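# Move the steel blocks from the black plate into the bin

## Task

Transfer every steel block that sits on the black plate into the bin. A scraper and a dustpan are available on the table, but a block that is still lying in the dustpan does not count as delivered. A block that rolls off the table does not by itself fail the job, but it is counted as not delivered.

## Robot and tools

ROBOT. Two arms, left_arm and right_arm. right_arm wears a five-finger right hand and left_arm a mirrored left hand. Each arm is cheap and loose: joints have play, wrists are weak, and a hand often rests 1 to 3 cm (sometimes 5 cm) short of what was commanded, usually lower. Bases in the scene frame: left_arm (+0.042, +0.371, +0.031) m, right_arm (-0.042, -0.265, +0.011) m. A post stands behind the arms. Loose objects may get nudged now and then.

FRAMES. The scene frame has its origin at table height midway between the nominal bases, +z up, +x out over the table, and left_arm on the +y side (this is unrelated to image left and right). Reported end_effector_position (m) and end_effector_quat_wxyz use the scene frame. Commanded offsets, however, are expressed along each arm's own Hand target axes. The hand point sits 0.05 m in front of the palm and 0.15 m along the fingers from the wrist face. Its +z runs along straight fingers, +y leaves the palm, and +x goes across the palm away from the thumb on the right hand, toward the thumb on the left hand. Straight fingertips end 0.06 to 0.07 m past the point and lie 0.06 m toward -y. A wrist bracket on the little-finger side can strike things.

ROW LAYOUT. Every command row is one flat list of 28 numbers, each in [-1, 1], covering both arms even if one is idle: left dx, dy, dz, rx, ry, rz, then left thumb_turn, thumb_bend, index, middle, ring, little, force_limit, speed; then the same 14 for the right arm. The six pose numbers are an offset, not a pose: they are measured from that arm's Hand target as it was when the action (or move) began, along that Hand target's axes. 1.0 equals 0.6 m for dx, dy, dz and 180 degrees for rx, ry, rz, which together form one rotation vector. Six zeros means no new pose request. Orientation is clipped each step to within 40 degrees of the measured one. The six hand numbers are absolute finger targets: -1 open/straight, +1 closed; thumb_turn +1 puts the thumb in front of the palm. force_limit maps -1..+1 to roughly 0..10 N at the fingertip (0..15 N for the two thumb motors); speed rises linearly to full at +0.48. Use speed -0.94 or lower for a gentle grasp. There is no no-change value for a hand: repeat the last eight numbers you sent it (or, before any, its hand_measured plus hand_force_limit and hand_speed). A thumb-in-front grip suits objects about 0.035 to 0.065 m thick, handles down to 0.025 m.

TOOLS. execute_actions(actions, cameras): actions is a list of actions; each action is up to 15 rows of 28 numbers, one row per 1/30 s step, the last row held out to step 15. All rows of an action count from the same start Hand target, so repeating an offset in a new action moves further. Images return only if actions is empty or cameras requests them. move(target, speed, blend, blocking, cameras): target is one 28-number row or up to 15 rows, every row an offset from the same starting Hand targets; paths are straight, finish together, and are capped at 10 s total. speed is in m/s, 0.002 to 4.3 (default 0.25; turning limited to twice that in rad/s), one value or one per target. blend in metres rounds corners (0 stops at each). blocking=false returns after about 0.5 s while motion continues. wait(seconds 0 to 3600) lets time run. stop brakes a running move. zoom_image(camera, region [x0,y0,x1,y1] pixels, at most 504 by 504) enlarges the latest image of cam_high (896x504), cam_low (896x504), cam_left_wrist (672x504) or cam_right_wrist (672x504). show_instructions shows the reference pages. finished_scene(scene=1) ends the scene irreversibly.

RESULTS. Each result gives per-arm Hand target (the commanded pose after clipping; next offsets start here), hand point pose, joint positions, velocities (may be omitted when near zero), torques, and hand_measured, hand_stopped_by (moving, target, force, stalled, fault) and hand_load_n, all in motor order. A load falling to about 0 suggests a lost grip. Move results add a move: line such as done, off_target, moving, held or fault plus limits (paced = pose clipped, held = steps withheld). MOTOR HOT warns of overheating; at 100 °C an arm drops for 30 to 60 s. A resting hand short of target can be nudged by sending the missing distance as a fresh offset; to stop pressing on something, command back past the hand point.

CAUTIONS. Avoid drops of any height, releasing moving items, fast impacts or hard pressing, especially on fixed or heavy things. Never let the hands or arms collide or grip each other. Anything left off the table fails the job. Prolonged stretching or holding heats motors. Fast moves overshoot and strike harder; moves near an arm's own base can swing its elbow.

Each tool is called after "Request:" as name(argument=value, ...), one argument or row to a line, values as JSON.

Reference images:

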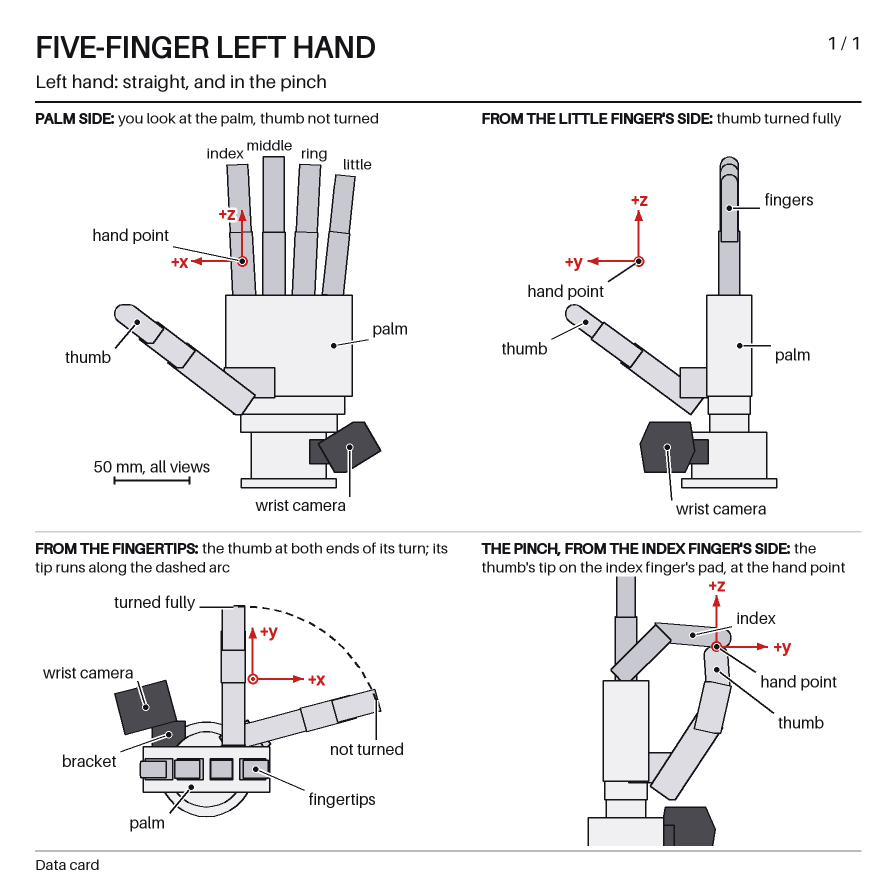

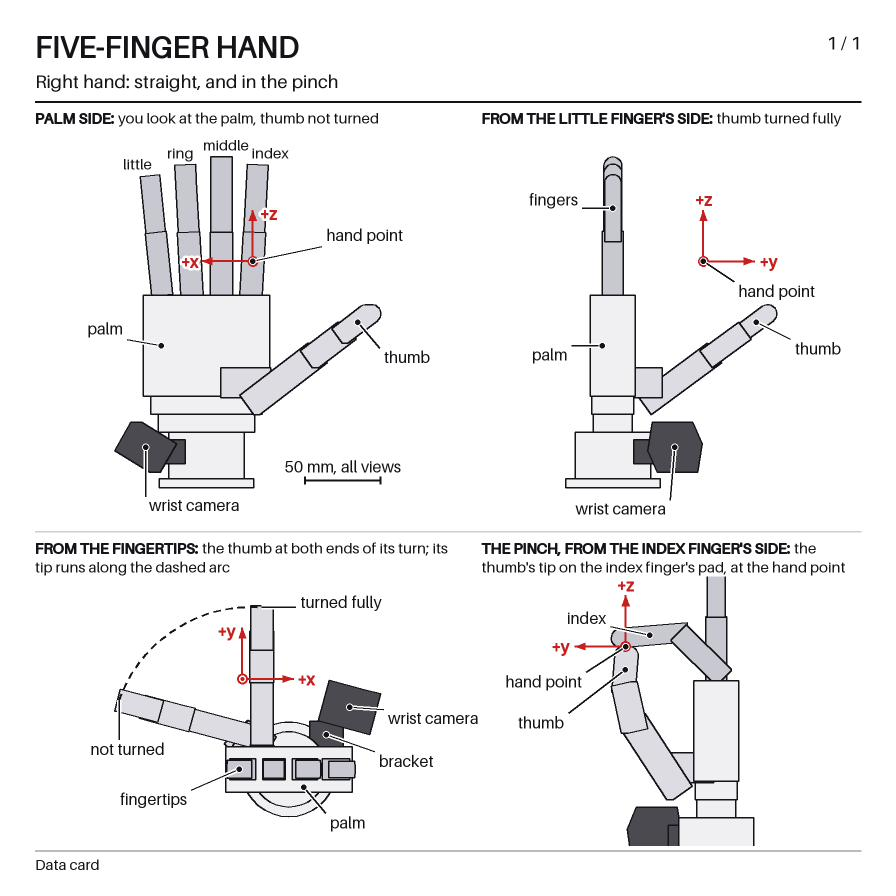

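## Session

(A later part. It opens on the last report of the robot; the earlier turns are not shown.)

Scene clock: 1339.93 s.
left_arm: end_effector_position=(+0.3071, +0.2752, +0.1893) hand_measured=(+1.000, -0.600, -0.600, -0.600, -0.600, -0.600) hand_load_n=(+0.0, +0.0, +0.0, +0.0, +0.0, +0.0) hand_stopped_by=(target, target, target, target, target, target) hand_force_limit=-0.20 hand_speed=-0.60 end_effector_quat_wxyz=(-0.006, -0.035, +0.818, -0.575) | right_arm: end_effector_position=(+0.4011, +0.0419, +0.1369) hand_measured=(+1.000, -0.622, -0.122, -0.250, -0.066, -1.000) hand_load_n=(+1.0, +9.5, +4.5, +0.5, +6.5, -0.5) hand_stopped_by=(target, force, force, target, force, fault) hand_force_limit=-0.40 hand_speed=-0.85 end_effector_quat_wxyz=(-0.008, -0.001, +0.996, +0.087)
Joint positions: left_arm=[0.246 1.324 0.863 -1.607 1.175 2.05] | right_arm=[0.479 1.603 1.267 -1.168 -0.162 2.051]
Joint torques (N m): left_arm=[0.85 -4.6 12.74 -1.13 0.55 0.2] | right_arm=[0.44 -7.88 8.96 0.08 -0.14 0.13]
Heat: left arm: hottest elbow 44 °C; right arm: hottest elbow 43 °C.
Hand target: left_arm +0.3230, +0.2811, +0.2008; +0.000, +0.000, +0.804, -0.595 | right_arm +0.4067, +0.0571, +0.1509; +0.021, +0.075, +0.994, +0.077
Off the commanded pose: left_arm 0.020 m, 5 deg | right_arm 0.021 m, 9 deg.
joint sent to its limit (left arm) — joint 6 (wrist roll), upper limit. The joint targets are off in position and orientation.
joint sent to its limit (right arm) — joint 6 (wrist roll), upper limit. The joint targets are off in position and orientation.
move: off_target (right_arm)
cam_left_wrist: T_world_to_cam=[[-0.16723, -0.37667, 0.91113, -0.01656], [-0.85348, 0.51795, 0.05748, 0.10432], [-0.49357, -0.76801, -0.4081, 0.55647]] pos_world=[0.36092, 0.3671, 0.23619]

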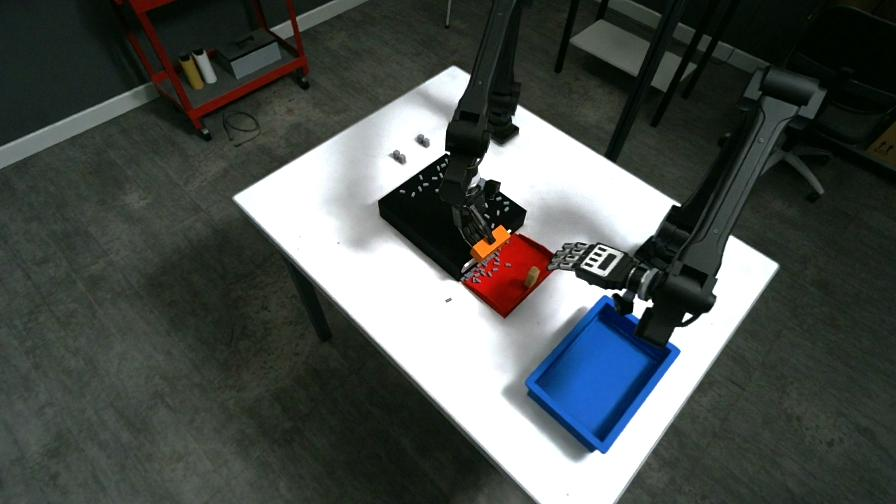

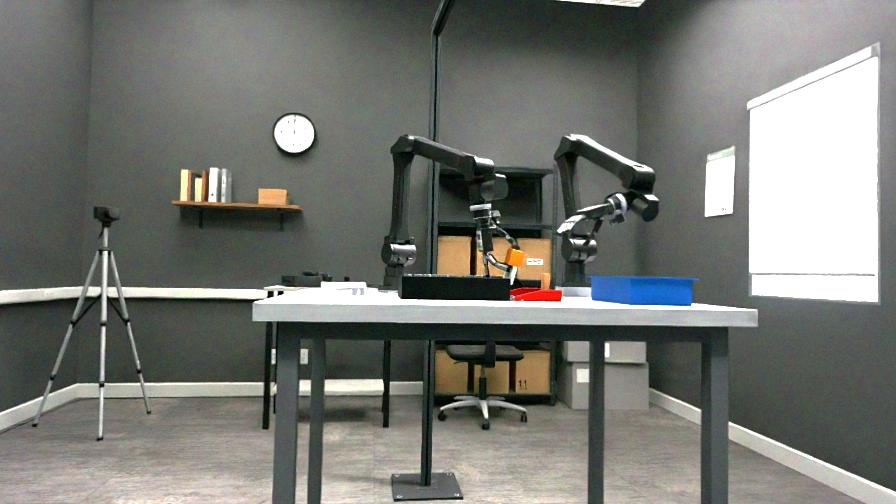

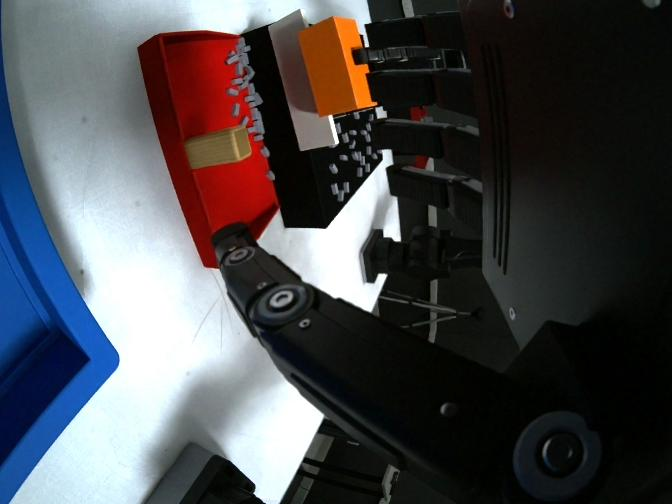

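Request:
move(
  target=[
    [0,0,0,0,0,0,1,-0.6,-0.6,-0.6,-0.6,-0.6,-0.2,-0.6, -0.003,0.0157,-0.0987,0,0,0,1,0.1,0.0,-0.25,0.0,-1,-0.4,-0.85],
    [0,0,0,0,0,0,1,-0.6,-0.6,-0.6,-0.6,-0.6,-0.2,-0.6, 0.0583,-0.504,-0.1897,-0.0015,0.0077,-0.0488,1,0.1,0.0,-0.25,0.0,-1,-0.4,-0.85],
  ],
  speed=0.12,
  blend=0.02,
  cameras=["cam_high","cam_low","cam_right_wrist","cam_left_wrist"],
)

Request:
zoom_image(
  camera="cam_high",
  region=[370, 110, 590, 330],
)

Request:
zoom_image(
  camera="cam_low",
  region=[360, 210, 480, 310],
)

Request:
zoom_image(
  camera="cam_left_wrist",
  region=[120, 0, 420, 290],
)

Scene clock: 1359.53 s.
left_arm: end_effector_position=(+0.3071, +0.2752, +0.1893) hand_measured=(+1.000, -0.600, -0.600, -0.600, -0.600, -0.600) hand_load_n=(+0.0, +0.0, -0.5, +0.0, +0.0, +0.0) hand_stopped_by=(target, target, target, target, target, target) hand_force_limit=-0.20 hand_speed=-0.60 end_effector_quat_wxyz=(-0.006, -0.035, +0.818, -0.575) | right_arm: end_effector_position=(+0.3193, -0.2501, +0.1999) hand_measured=(+1.000, -0.622, -0.122, -0.250, -0.066, -1.000) hand_load_n=(+1.5, +9.0, +4.5, +0.5, +6.5, +0.0) hand_stopped_by=(target, force, force, target, force, fault) hand_force_limit=-0.40 hand_speed=-0.85 end_effector_quat_wxyz=(-0.004, +0.007, +0.997, +0.076)
Joint positions: left_arm=[0.246 1.324 0.863 -1.607 1.175 2.05] | right_arm=[-0.214 1.249 1.077 -1.44 -0.146 1.364]
Joint torques (N m): left_arm=[0.85 -4.66 12.71 -1.16 0.55 0.19] | right_arm=[-1.73 -5.42 7.9 -0.35 -0.32 -0.08]
Heat: left arm: hottest elbow 45 °C; right arm: hottest elbow 43 °C.
Hand target: left_arm +0.3230, +0.2811, +0.2008; +0.000, +0.000, +0.804, -0.595 | right_arm +0.3220, -0.2501, +0.2150; +0.015, -0.002, +0.997, +0.079
Off the commanded pose: left_arm 0.020 m, 5 deg | right_arm 0.015 m, 2 deg.
joint sent to its limit (left arm) — joint 6 (wrist roll), upper limit. The joint targets are off in position and orientation.
move: off_target (right_arm)
cam_left_wrist: T_world_to_cam=[[-0.16723, -0.37667, 0.91113, -0.01656], [-0.85348, 0.51795, 0.05748, 0.10432], [-0.49357, -0.76801, -0.4081, 0.55647]] pos_world=[0.36092, 0.3671, 0.23619]
cam_right_wrist: T_world_to_cam=[[-0.27264, 0.95454, 0.12049, 0.30173], [0.82902, 0.16952, 0.53291, -0.33078], [0.48826, 0.24518, -0.83755, 0.18802]] pos_world=[0.26468, -0.27804, 0.2974]

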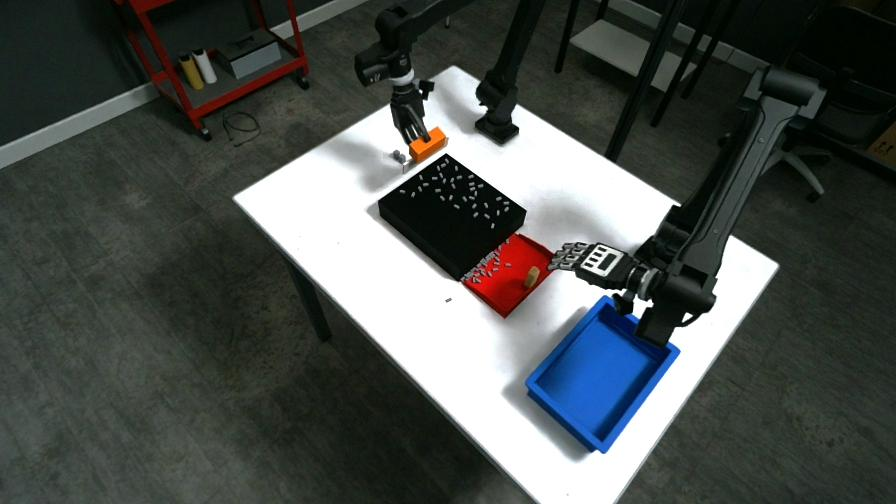

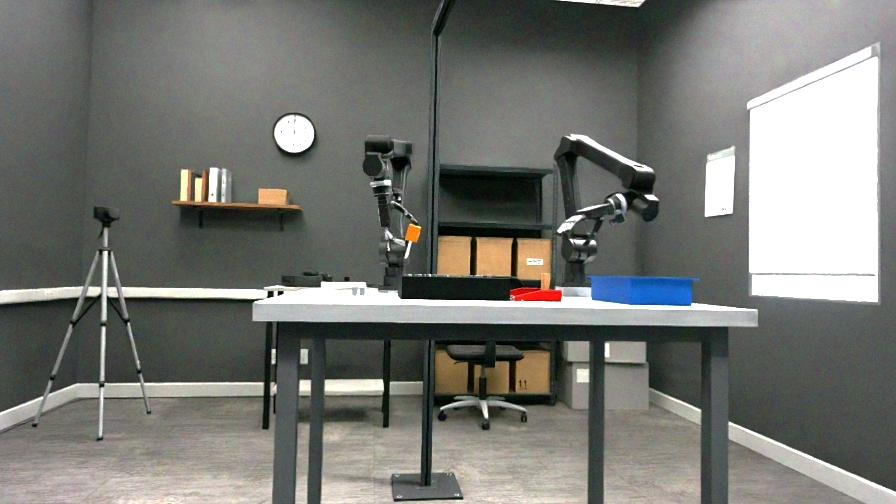

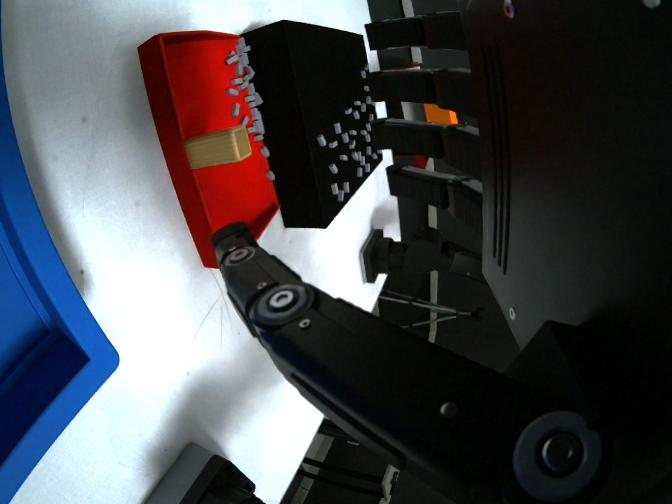

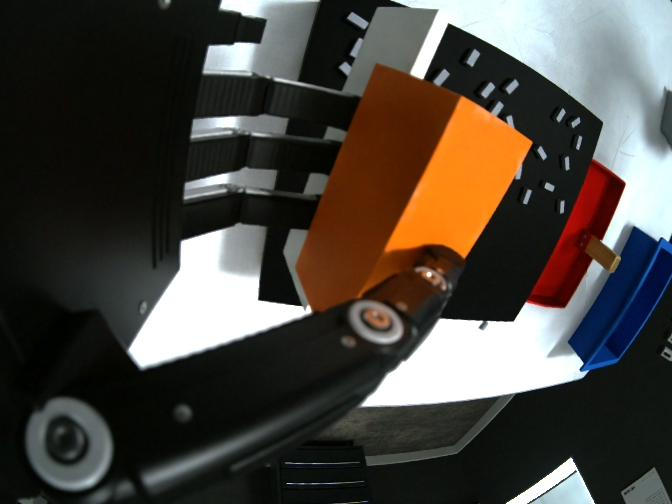

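Scaled by 2.291.

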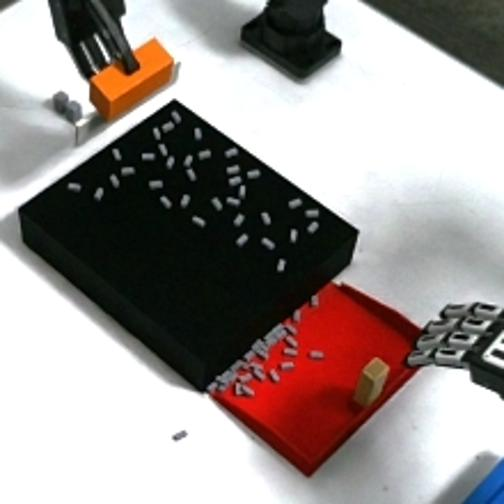

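Scaled by 4.200.

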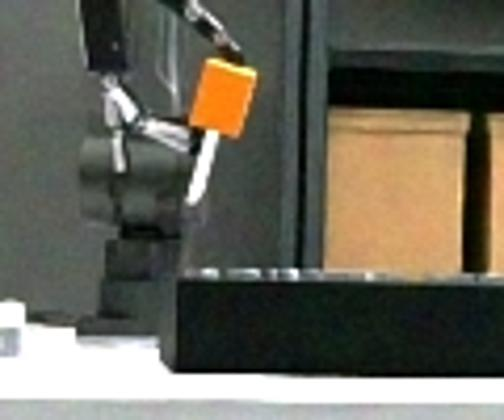

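Scaled by 1.680 from the camera's image (finer frame: 960x720).

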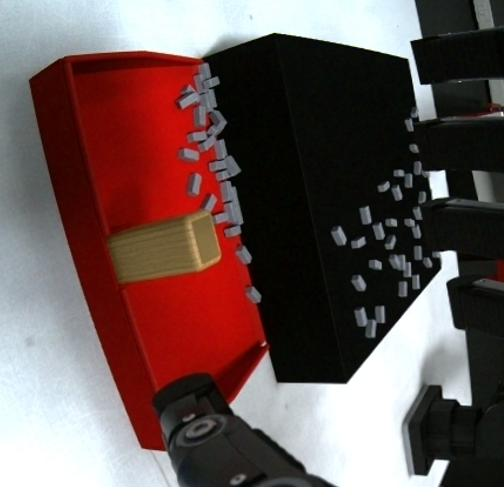

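Request:
move(
  target=[
    [0,0,0,0,0,0,1,-0.6,-0.6,-0.6,-0.6,-0.6,-0.2,-0.6, 0.0034,-0.0176,0.1103,0,0,0,1,0.1,0.0,-0.25,0.0,-1,-0.4,-0.85],
  ],
  speed=0.08,
  cameras=["cam_high","cam_low"],
)

Request:
zoom_image(
  camera="cam_high",
  region=[370, 110, 490, 230],
)

Request:
zoom_image(
  camera="cam_low",
  region=[360, 210, 480, 310],
)

Scene clock: 1372.23 s.
left_arm: end_effector_position=(+0.3071, +0.2752, +0.1893) hand_measured=(+1.000, -0.600, -0.600, -0.600, -0.600, -0.600) hand_load_n=(+0.0, +0.0, +0.0, +0.0, +0.0, +0.0) hand_stopped_by=(target, target, target, target, target, target) hand_force_limit=-0.20 hand_speed=-0.60 end_effector_quat_wxyz=(-0.006, -0.035, +0.818, -0.575) | right_arm: end_effector_position=(+0.3162, -0.2474, +0.1492) hand_measured=(+1.000, -0.622, -0.122, -0.250, -0.066, -1.000) hand_load_n=(+0.5, +10.0, +2.5, +1.0, +6.0, +0.0) hand_stopped_by=(target, force, force, target, force, fault) hand_force_limit=-0.40 hand_speed=-0.85 end_effector_quat_wxyz=(+0.007, -0.002, +0.997, +0.080)
Joint positions: left_arm=[0.246 1.324 0.863 -1.607 1.175 2.05] | right_arm=[-0.216 1.262 0.948 -1.277 -0.159 1.347]
Joint torques (N m): left_arm=[0.91 -4.66 12.74 -1.18 0.53 0.19] | right_arm=[-1.55 -3.25 6.43 0.55 -0.07 -0.06]
Heat: left arm: hottest elbow 45 °C; right arm: hottest elbow 43 °C.
Hand target: left_arm +0.3230, +0.2811, +0.2008; +0.000, +0.000, +0.804, -0.595 | right_arm +0.3220, -0.2502, +0.1479; +0.015, -0.002, +0.997, +0.079
Off the commanded pose: left_arm 0.020 m, 5 deg | right_arm 0.007 m, 1 deg.
joint sent to its limit (left arm) — joint 6 (wrist roll), upper limit. The joint targets are off in position and orientation.
move: done

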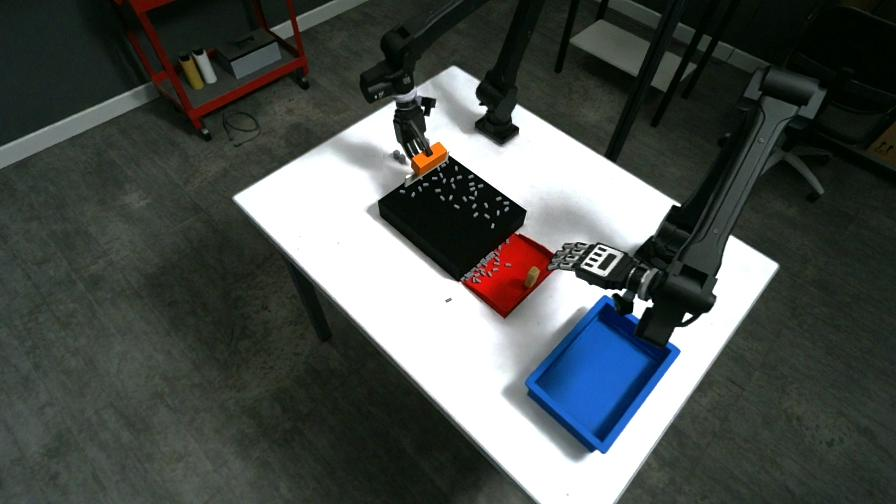

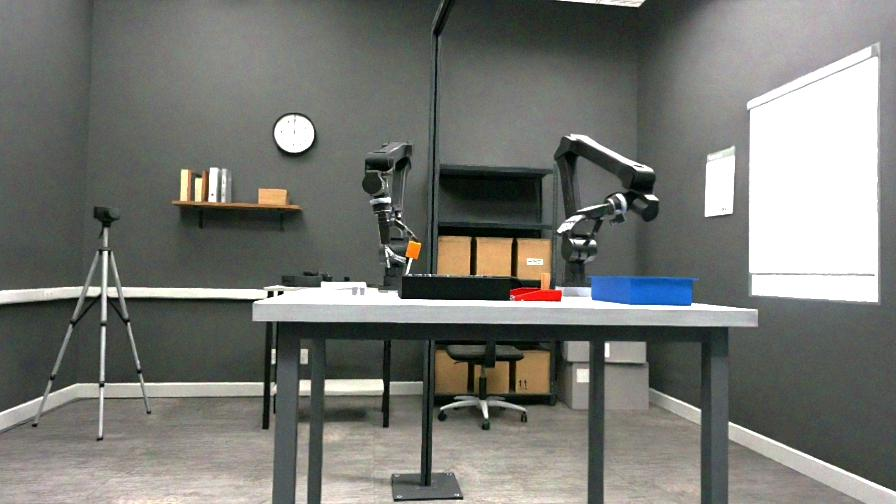

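Scaled by 4.200.

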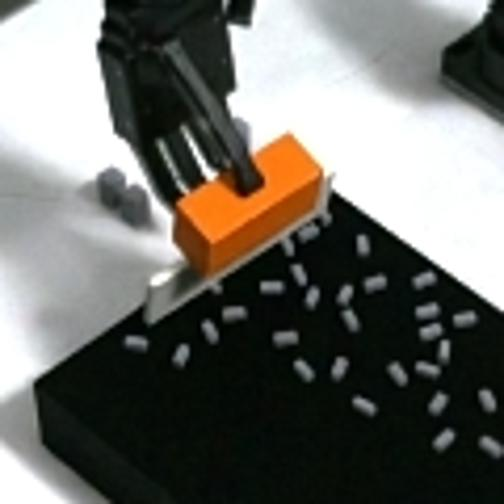

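Scaled by 4.200.

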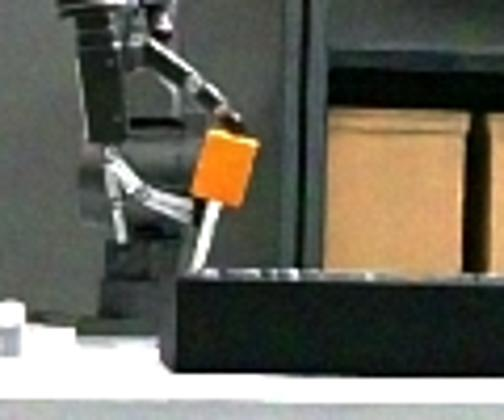

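Request:
move(
  target=[
    [0,0,0,0,0,0,1,-0.6,-0.6,-0.6,-0.6,-0.6,-0.2,-0.6, 0.0003,-0.0016,0.0099,0,0,0,1,0.1,0.0,-0.25,0.0,-1,-0.4,-0.85],
    [0,0,0,0,0,0,1,-0.6,-0.6,-0.6,-0.6,-0.6,-0.2,-0.6, -0.0167,0.2445,0.053,0,0,0,1,0.1,0.0,-0.25,0.0,-1,-0.4,-0.85],
  ],
  speed=0.05,
  cameras=["cam_high","cam_low"],
)

Request:
zoom_image(
  camera="cam_high",
  region=[370, 110, 570, 310],
)

Request:
zoom_image(
  camera="cam_low",
  region=[400, 210, 520, 310],
)

Scene clock: 1383.53 s.
left_arm: end_effector_position=(+0.3071, +0.2752, +0.1893) hand_measured=(+1.000, -0.600, -0.600, -0.600, -0.600, -0.600) hand_load_n=(+0.0, +0.0, +0.0, +0.0, +0.0, +0.0) hand_stopped_by=(target, target, target, target, target, target) hand_force_limit=-0.20 hand_speed=-0.60 end_effector_quat_wxyz=(-0.006, -0.035, +0.818, -0.575) | right_arm: end_effector_position=(+0.3286, -0.1110, +0.1426) hand_measured=(+1.000, -0.622, -0.122, -0.250, -0.066, -1.000) hand_load_n=(-0.5, +13.5, +0.0, +1.0, +9.0, +0.0) hand_stopped_by=(target, force, force, target, force, fault) hand_force_limit=-0.40 hand_speed=-0.85 end_effector_quat_wxyz=(+0.022, +0.002, +0.997, +0.079)
Joint positions: left_arm=[0.246 1.324 0.863 -1.607 1.175 2.05] | right_arm=[0.195 1.262 0.927 -1.161 -0.146 1.772]
Joint torques (N m): left_arm=[0.91 -4.72 12.68 -1.16 0.54 0.2] | right_arm=[1.03 -2.14 7.71 0.35 0.08 0.15]
Heat: left arm: hottest elbow 45 °C; right arm: hottest elbow 42 °C.
Hand target: left_arm +0.3230, +0.2811, +0.2008; +0.000, +0.000, +0.804, -0.595 | right_arm +0.3319, -0.1003, +0.1398; +0.015, -0.002, +0.997, +0.079
Off the commanded pose: left_arm 0.020 m, 5 deg | right_arm 0.012 m, 1 deg.
joint sent to its limit (left arm) — joint 6 (wrist roll), upper limit. The joint targets are off in position and orientation.
move: off_target (right_arm)

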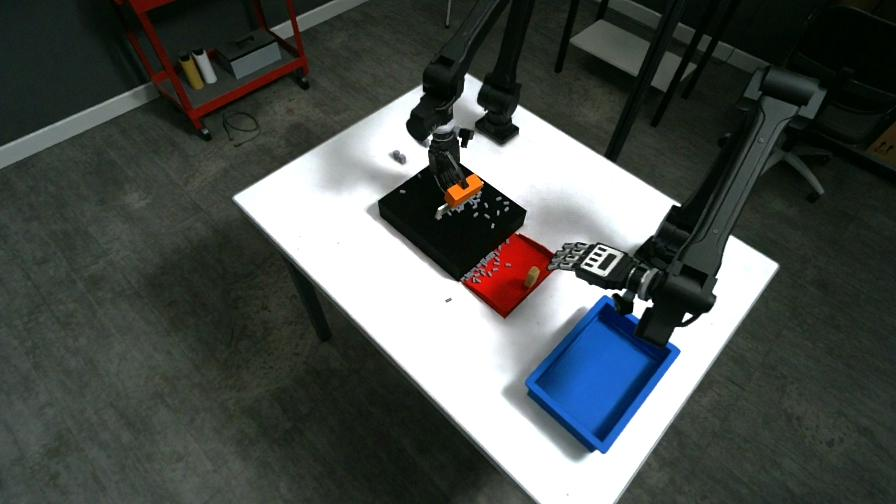

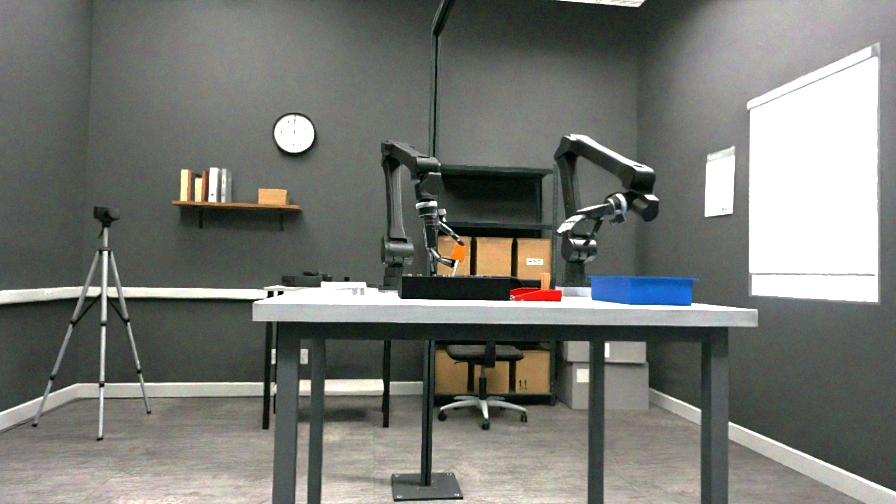

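Scaled by 2.520.

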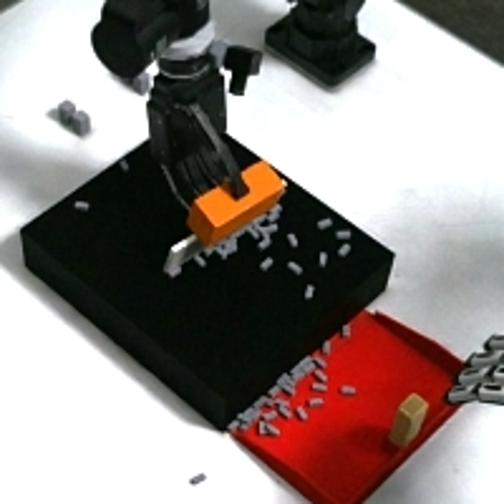

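Scaled by 4.200.

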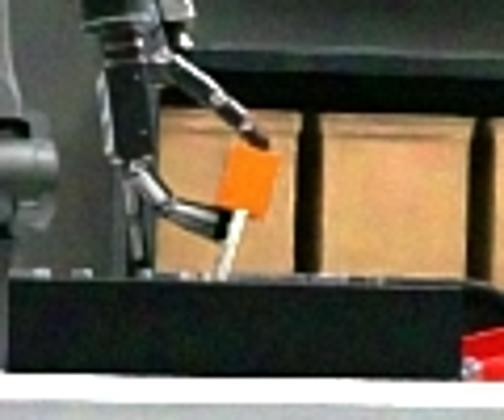

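Request:
move(
  target=[
    [0,0,0,0,0,0,1,-0.6,-0.6,-0.6,-0.6,-0.6,-0.2,-0.6, -0.0203,0.149,0.0177,0.001,-0.0053,0.0329,1,0.1,0.0,-0.25,0.0,-1,-0.4,-0.85],
  ],
  speed=0.05,
  cameras=["cam_high","cam_low"],
)

Request:
zoom_image(
  camera="cam_high",
  region=[390, 130, 570, 310],
)

Request:
zoom_image(
  camera="cam_low",
  region=[440, 210, 560, 310],
)

Scene clock: 1391.13 s.
left_arm: end_effector_position=(+0.3071, +0.2752, +0.1893) hand_measured=(+1.000, -0.600, -0.600, -0.600, -0.600, -0.600) hand_load_n=(+0.0, +0.0, +0.0, +0.5, +0.0, +0.0) hand_stopped_by=(target, target, target, target, target, target) hand_force_limit=-0.20 hand_speed=-0.60 end_effector_quat_wxyz=(-0.006, -0.035, +0.818, -0.575) | right_arm: end_effector_position=(+0.3398, -0.0272, +0.1441) hand_measured=(+1.000, -0.622, -0.122, -0.250, -0.066, -1.000) hand_load_n=(-0.5, +14.0, +0.0, +1.0, +11.5, +0.0) hand_stopped_by=(target, force, force, target, force, fault) hand_force_limit=-0.40 hand_speed=-0.85 end_effector_quat_wxyz=(+0.015, +0.026, +0.996, +0.080)
Joint positions: left_arm=[0.246 1.324 0.863 -1.607 1.175 2.05] | right_arm=[0.416 1.351 1.013 -1.136 -0.131 2.042]
Joint torques (N m): left_arm=[1.03 -4.72 12.68 -1.21 0.54 0.21] | right_arm=[0.97 -3.14 8.2 0.39 -0.34 0.16]
Heat: left arm: hottest elbow 45 °C; right arm: hottest elbow 42 °C.
Hand target: left_arm +0.3230, +0.2811, +0.2008; +0.000, +0.000, +0.804, -0.595 | right_arm +0.3438, -0.0103, +0.1436; +0.019, +0.050, +0.996, +0.078
Off the commanded pose: left_arm 0.020 m, 5 deg | right_arm 0.017 m, 3 deg.
joint sent to its limit (left arm) — joint 6 (wrist roll), upper limit. The joint targets are off in position and orientation.
joint sent to its limit (right arm) — joint 6 (wrist roll), upper limit. The joint targets are off in position and orientation.
move: off_target (right_arm)

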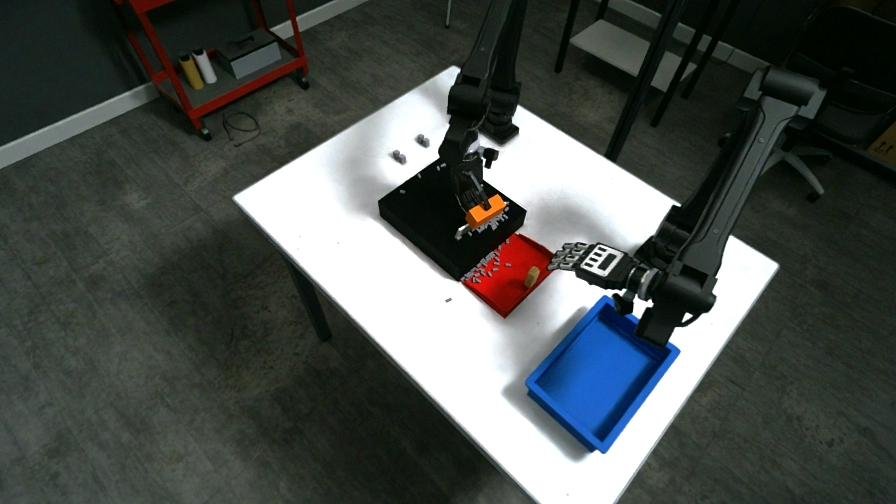

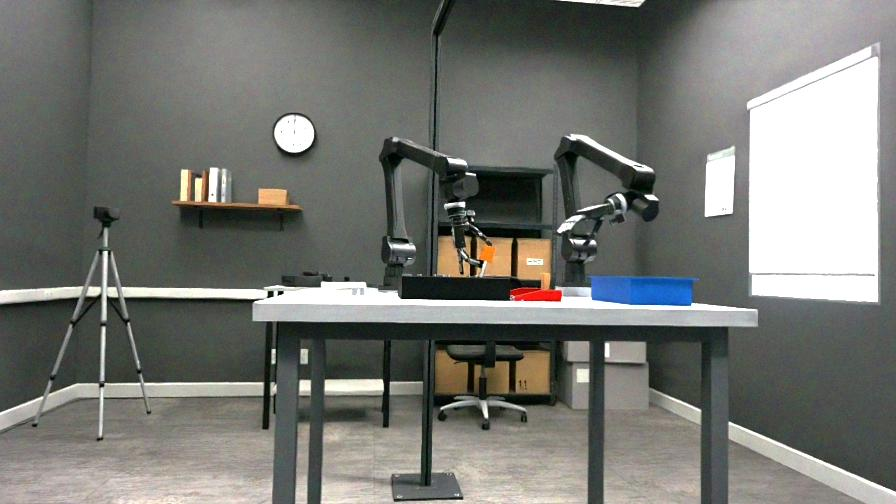

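Scaled by 2.800.

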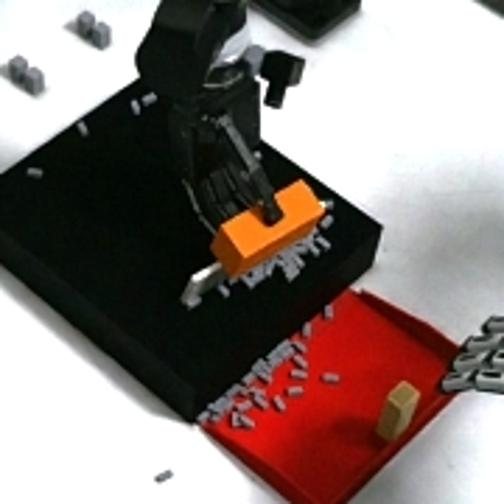

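Scaled by 4.200.

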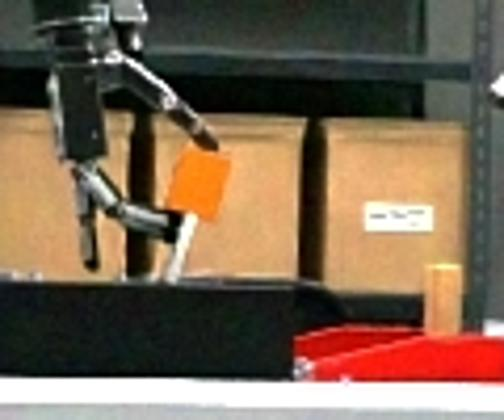

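Request:
move(
  target=[
    [0,0,0,0,0,0,1,-0.6,-0.6,-0.6,-0.6,-0.6,-0.2,-0.6, -0.038,0.1203,0.0152,0.0013,-0.007,0.0439,1,0.1,0.0,-0.25,0.0,-1,-0.4,-0.85],
  ],
  speed=0.03,
  cameras=["cam_high","cam_low","cam_left_wrist"],
)

Request:
zoom_image(
  camera="cam_high",
  region=[390, 130, 570, 310],
)

Request:
zoom_image(
  camera="cam_left_wrist",
  region=[120, 0, 420, 290],
)

Scene clock: 1404.27 s.
left_arm: end_effector_position=(+0.3071, +0.2752, +0.1893) hand_measured=(+1.000, -0.600, -0.600, -0.600, -0.600, -0.600) hand_load_n=(+0.0, +0.0, +0.0, +0.0, +0.0, +0.0) hand_stopped_by=(target, target, target, target, target, target) hand_force_limit=-0.20 hand_speed=-0.60 end_effector_quat_wxyz=(-0.006, -0.035, +0.818, -0.575) | right_arm: end_effector_position=(+0.3675, +0.0417, +0.1373) hand_measured=(+1.000, -0.622, -0.122, -0.250, -0.066, -1.000) hand_load_n=(+1.5, +9.5, +4.0, +0.0, +7.0, +0.0) hand_stopped_by=(target, force, force, target, force, fault) hand_force_limit=-0.40 hand_speed=-0.85 end_effector_quat_wxyz=(-0.013, -0.011, +0.995, +0.102)
Joint positions: left_arm=[0.246 1.324 0.863 -1.607 1.175 2.05] | right_arm=[0.497 1.531 1.175 -1.142 -0.194 2.051]
Joint torques (N m): left_arm=[0.97 -4.72 12.72 -1.17 0.55 0.17] | right_arm=[0.62 -6.07 9.37 0.08 -0.19 0.14]
Heat: left arm: hottest elbow 45 °C; right arm: hottest elbow 41 °C.
Hand target: left_arm +0.3230, +0.2811, +0.2008; +0.000, +0.000, +0.804, -0.595 | right_arm +0.3738, +0.0597, +0.1466; +0.025, +0.119, +0.990, +0.076
Off the commanded pose: left_arm 0.020 m, 5 deg | right_arm 0.021 m, 16 deg.
joint sent to its limit (left arm) — joint 6 (wrist roll), upper limit. The joint targets are off in position and orientation.
joint sent to its limit (right arm) — joint 6 (wrist roll), upper limit. The joint targets are off in position and orientation.
move: off_target (right_arm)
cam_left_wrist: T_world_to_cam=[[-0.16723, -0.37667, 0.91113, -0.01656], [-0.85348, 0.51795, 0.05748, 0.10432], [-0.49357, -0.76801, -0.4081, 0.55647]] pos_world=[0.36092, 0.3671, 0.23619]

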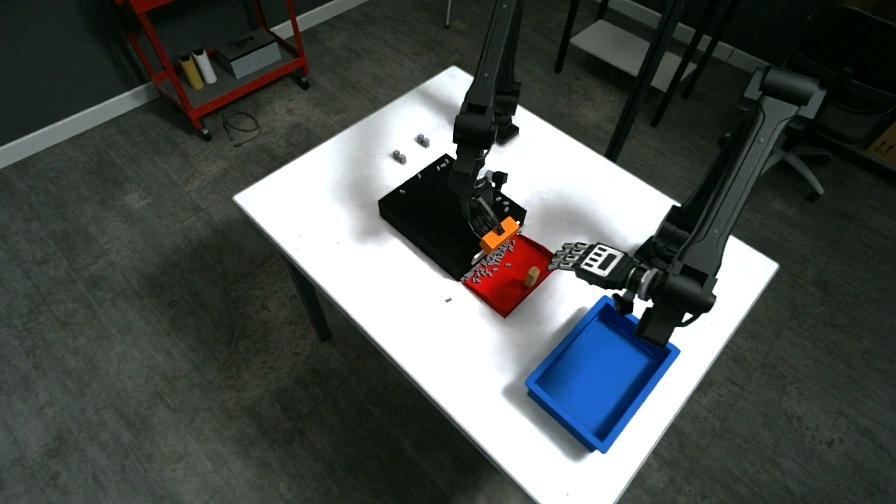

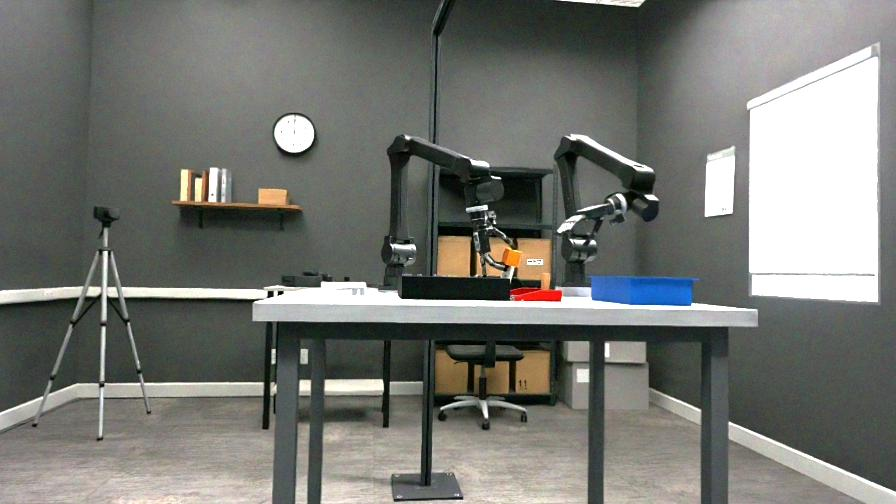

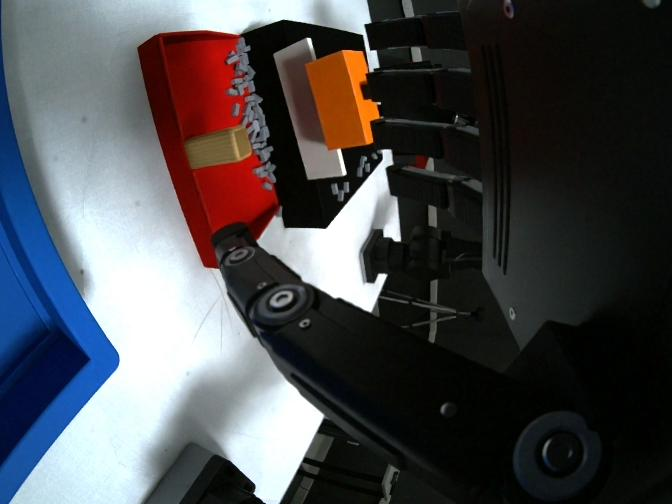

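Scaled by 2.800.

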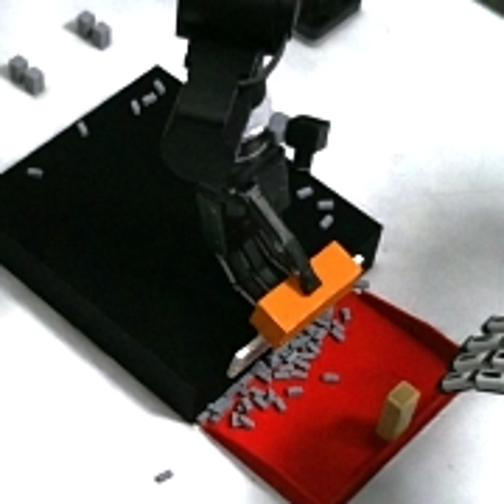

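Scaled by 1.680 from the camera's image (finer frame: 960x720).

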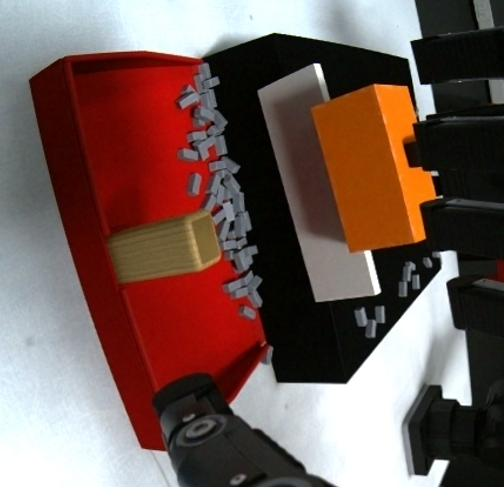

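Request:
move(
  target=[
    [0,0,0,0,0,0,1,-0.6,-0.6,-0.6,-0.6,-0.6,-0.2,-0.6, -0.0032,0.0156,-0.0989,0,0,0,1,0.1,0.0,-0.25,0.0,-1,-0.4,-0.85],
    [0,0,0,0,0,0,1,-0.6,-0.6,-0.6,-0.6,-0.6,-0.2,-0.6, -0.0433,-0.5248,-0.1973,-0.0024,0.0119,-0.0752,1,0.1,0.0,-0.25,0.0,-1,-0.4,-0.85],
  ],
  speed=0.12,
  blend=0.02,
  cameras=["cam_high","cam_low","cam_left_wrist"],
)

Request:
zoom_image(
  camera="cam_high",
  region=[370, 130, 590, 350],
)

Request:
zoom_image(
  camera="cam_left_wrist",
  region=[120, 0, 420, 290],
)

Request:
zoom_image(
  camera="cam_high",
  region=[450, 210, 560, 320],
)

Scene clock: 1422.20 s.
left_arm: end_effector_position=(+0.3071, +0.2752, +0.1893) hand_measured=(+1.000, -0.600, -0.600, -0.600, -0.600, -0.600) hand_load_n=(+0.0, +0.0, +0.0, -0.5, +0.0, +0.0) hand_stopped_by=(target, target, target, target, target, target) hand_force_limit=-0.20 hand_speed=-0.60 end_effector_quat_wxyz=(-0.006, -0.035, +0.818, -0.575) | right_arm: end_effector_position=(+0.3077, -0.2633, +0.1984) hand_measured=(+1.000, -0.622, -0.122, -0.250, -0.066, -1.000) hand_load_n=(+1.5, +9.5, +4.0, +0.0, +7.5, +0.0) hand_stopped_by=(target, force, force, target, force, fault) hand_force_limit=-0.40 hand_speed=-0.85 end_effector_quat_wxyz=(-0.005, +0.008, +0.997, +0.077)
Joint positions: left_arm=[0.246 1.324 0.863 -1.607 1.175 2.05] | right_arm=[-0.262 1.229 1.056 -1.446 -0.146 1.319]
Joint torques (N m): left_arm=[0.91 -4.72 12.81 -1.16 0.56 0.19] | right_arm=[-1.85 -3.66 9.55 -0.38 -0.32 -0.11]
Heat: left arm: hottest elbow 45 °C; right arm: hottest elbow 41 °C.
Hand target: left_arm +0.3230, +0.2811, +0.2008; +0.000, +0.000, +0.804, -0.595 | right_arm +0.3180, -0.2659, +0.2149; +0.015, +0.000, +0.997, +0.079
Off the commanded pose: left_arm 0.020 m, 5 deg | right_arm 0.020 m, 2 deg.
joint sent to its limit (left arm) — joint 6 (wrist roll), upper limit. The joint targets are off in position and orientation.
move: off_target (right_arm)
cam_left_wrist: T_world_to_cam=[[-0.16723, -0.37667, 0.91113, -0.01656], [-0.85348, 0.51795, 0.05748, 0.10432], [-0.49357, -0.76801, -0.4081, 0.55647]] pos_world=[0.36092, 0.3671, 0.23619]

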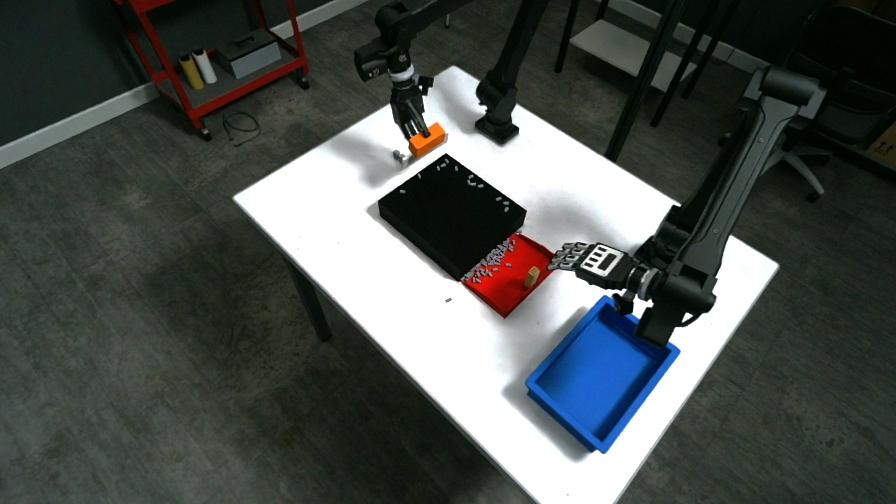

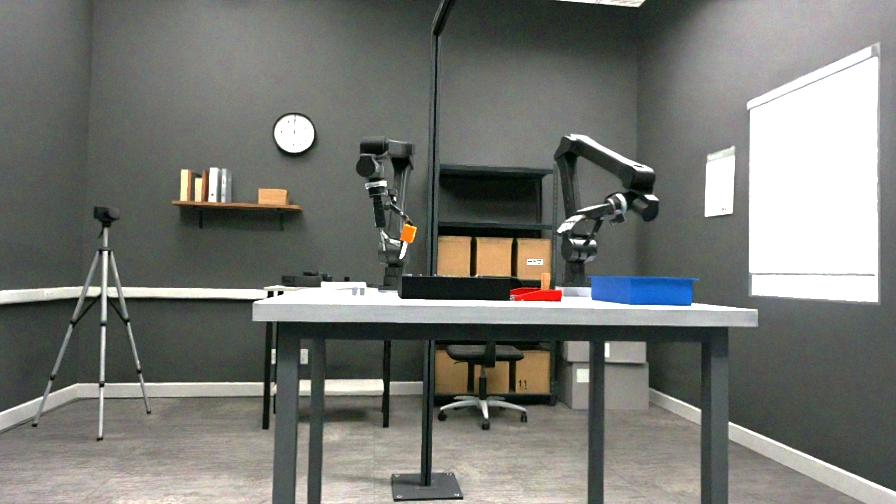

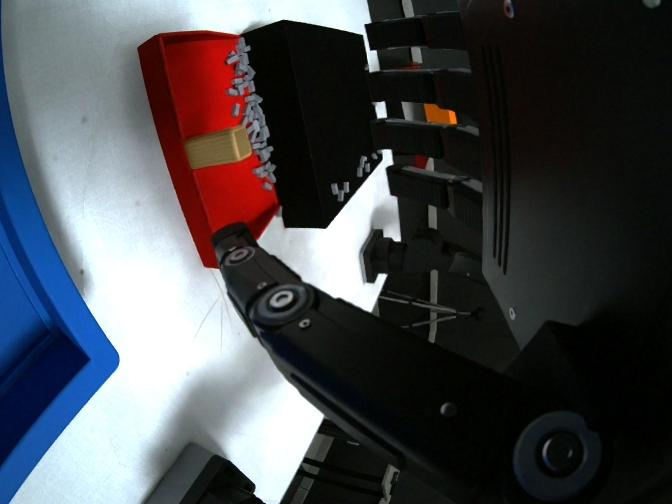

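Scaled by 2.291.

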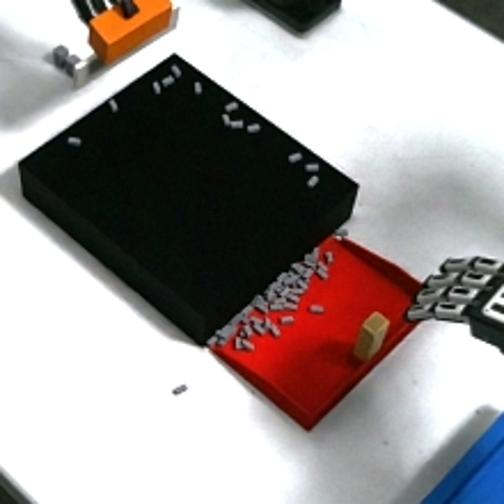

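Scaled by 1.680 from the camera's image (finer frame: 960x720).

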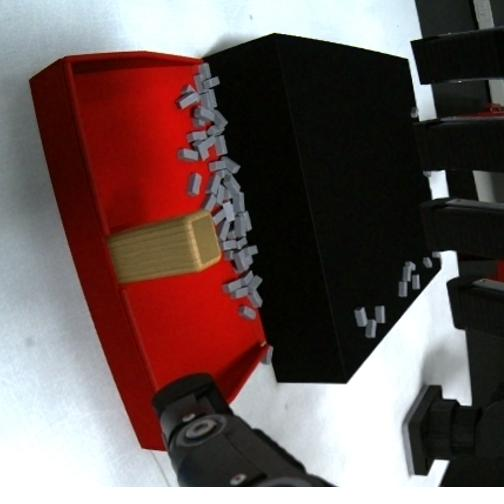

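Scaled by 4.582.

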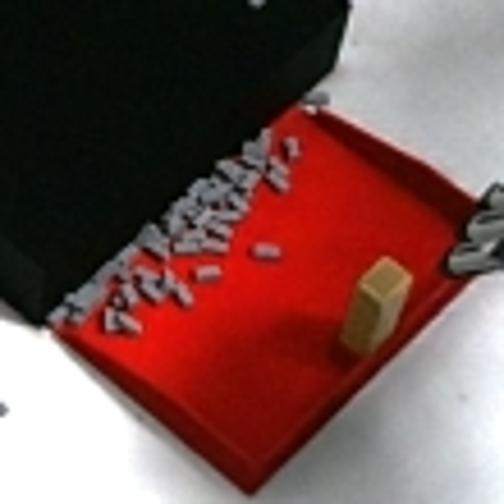

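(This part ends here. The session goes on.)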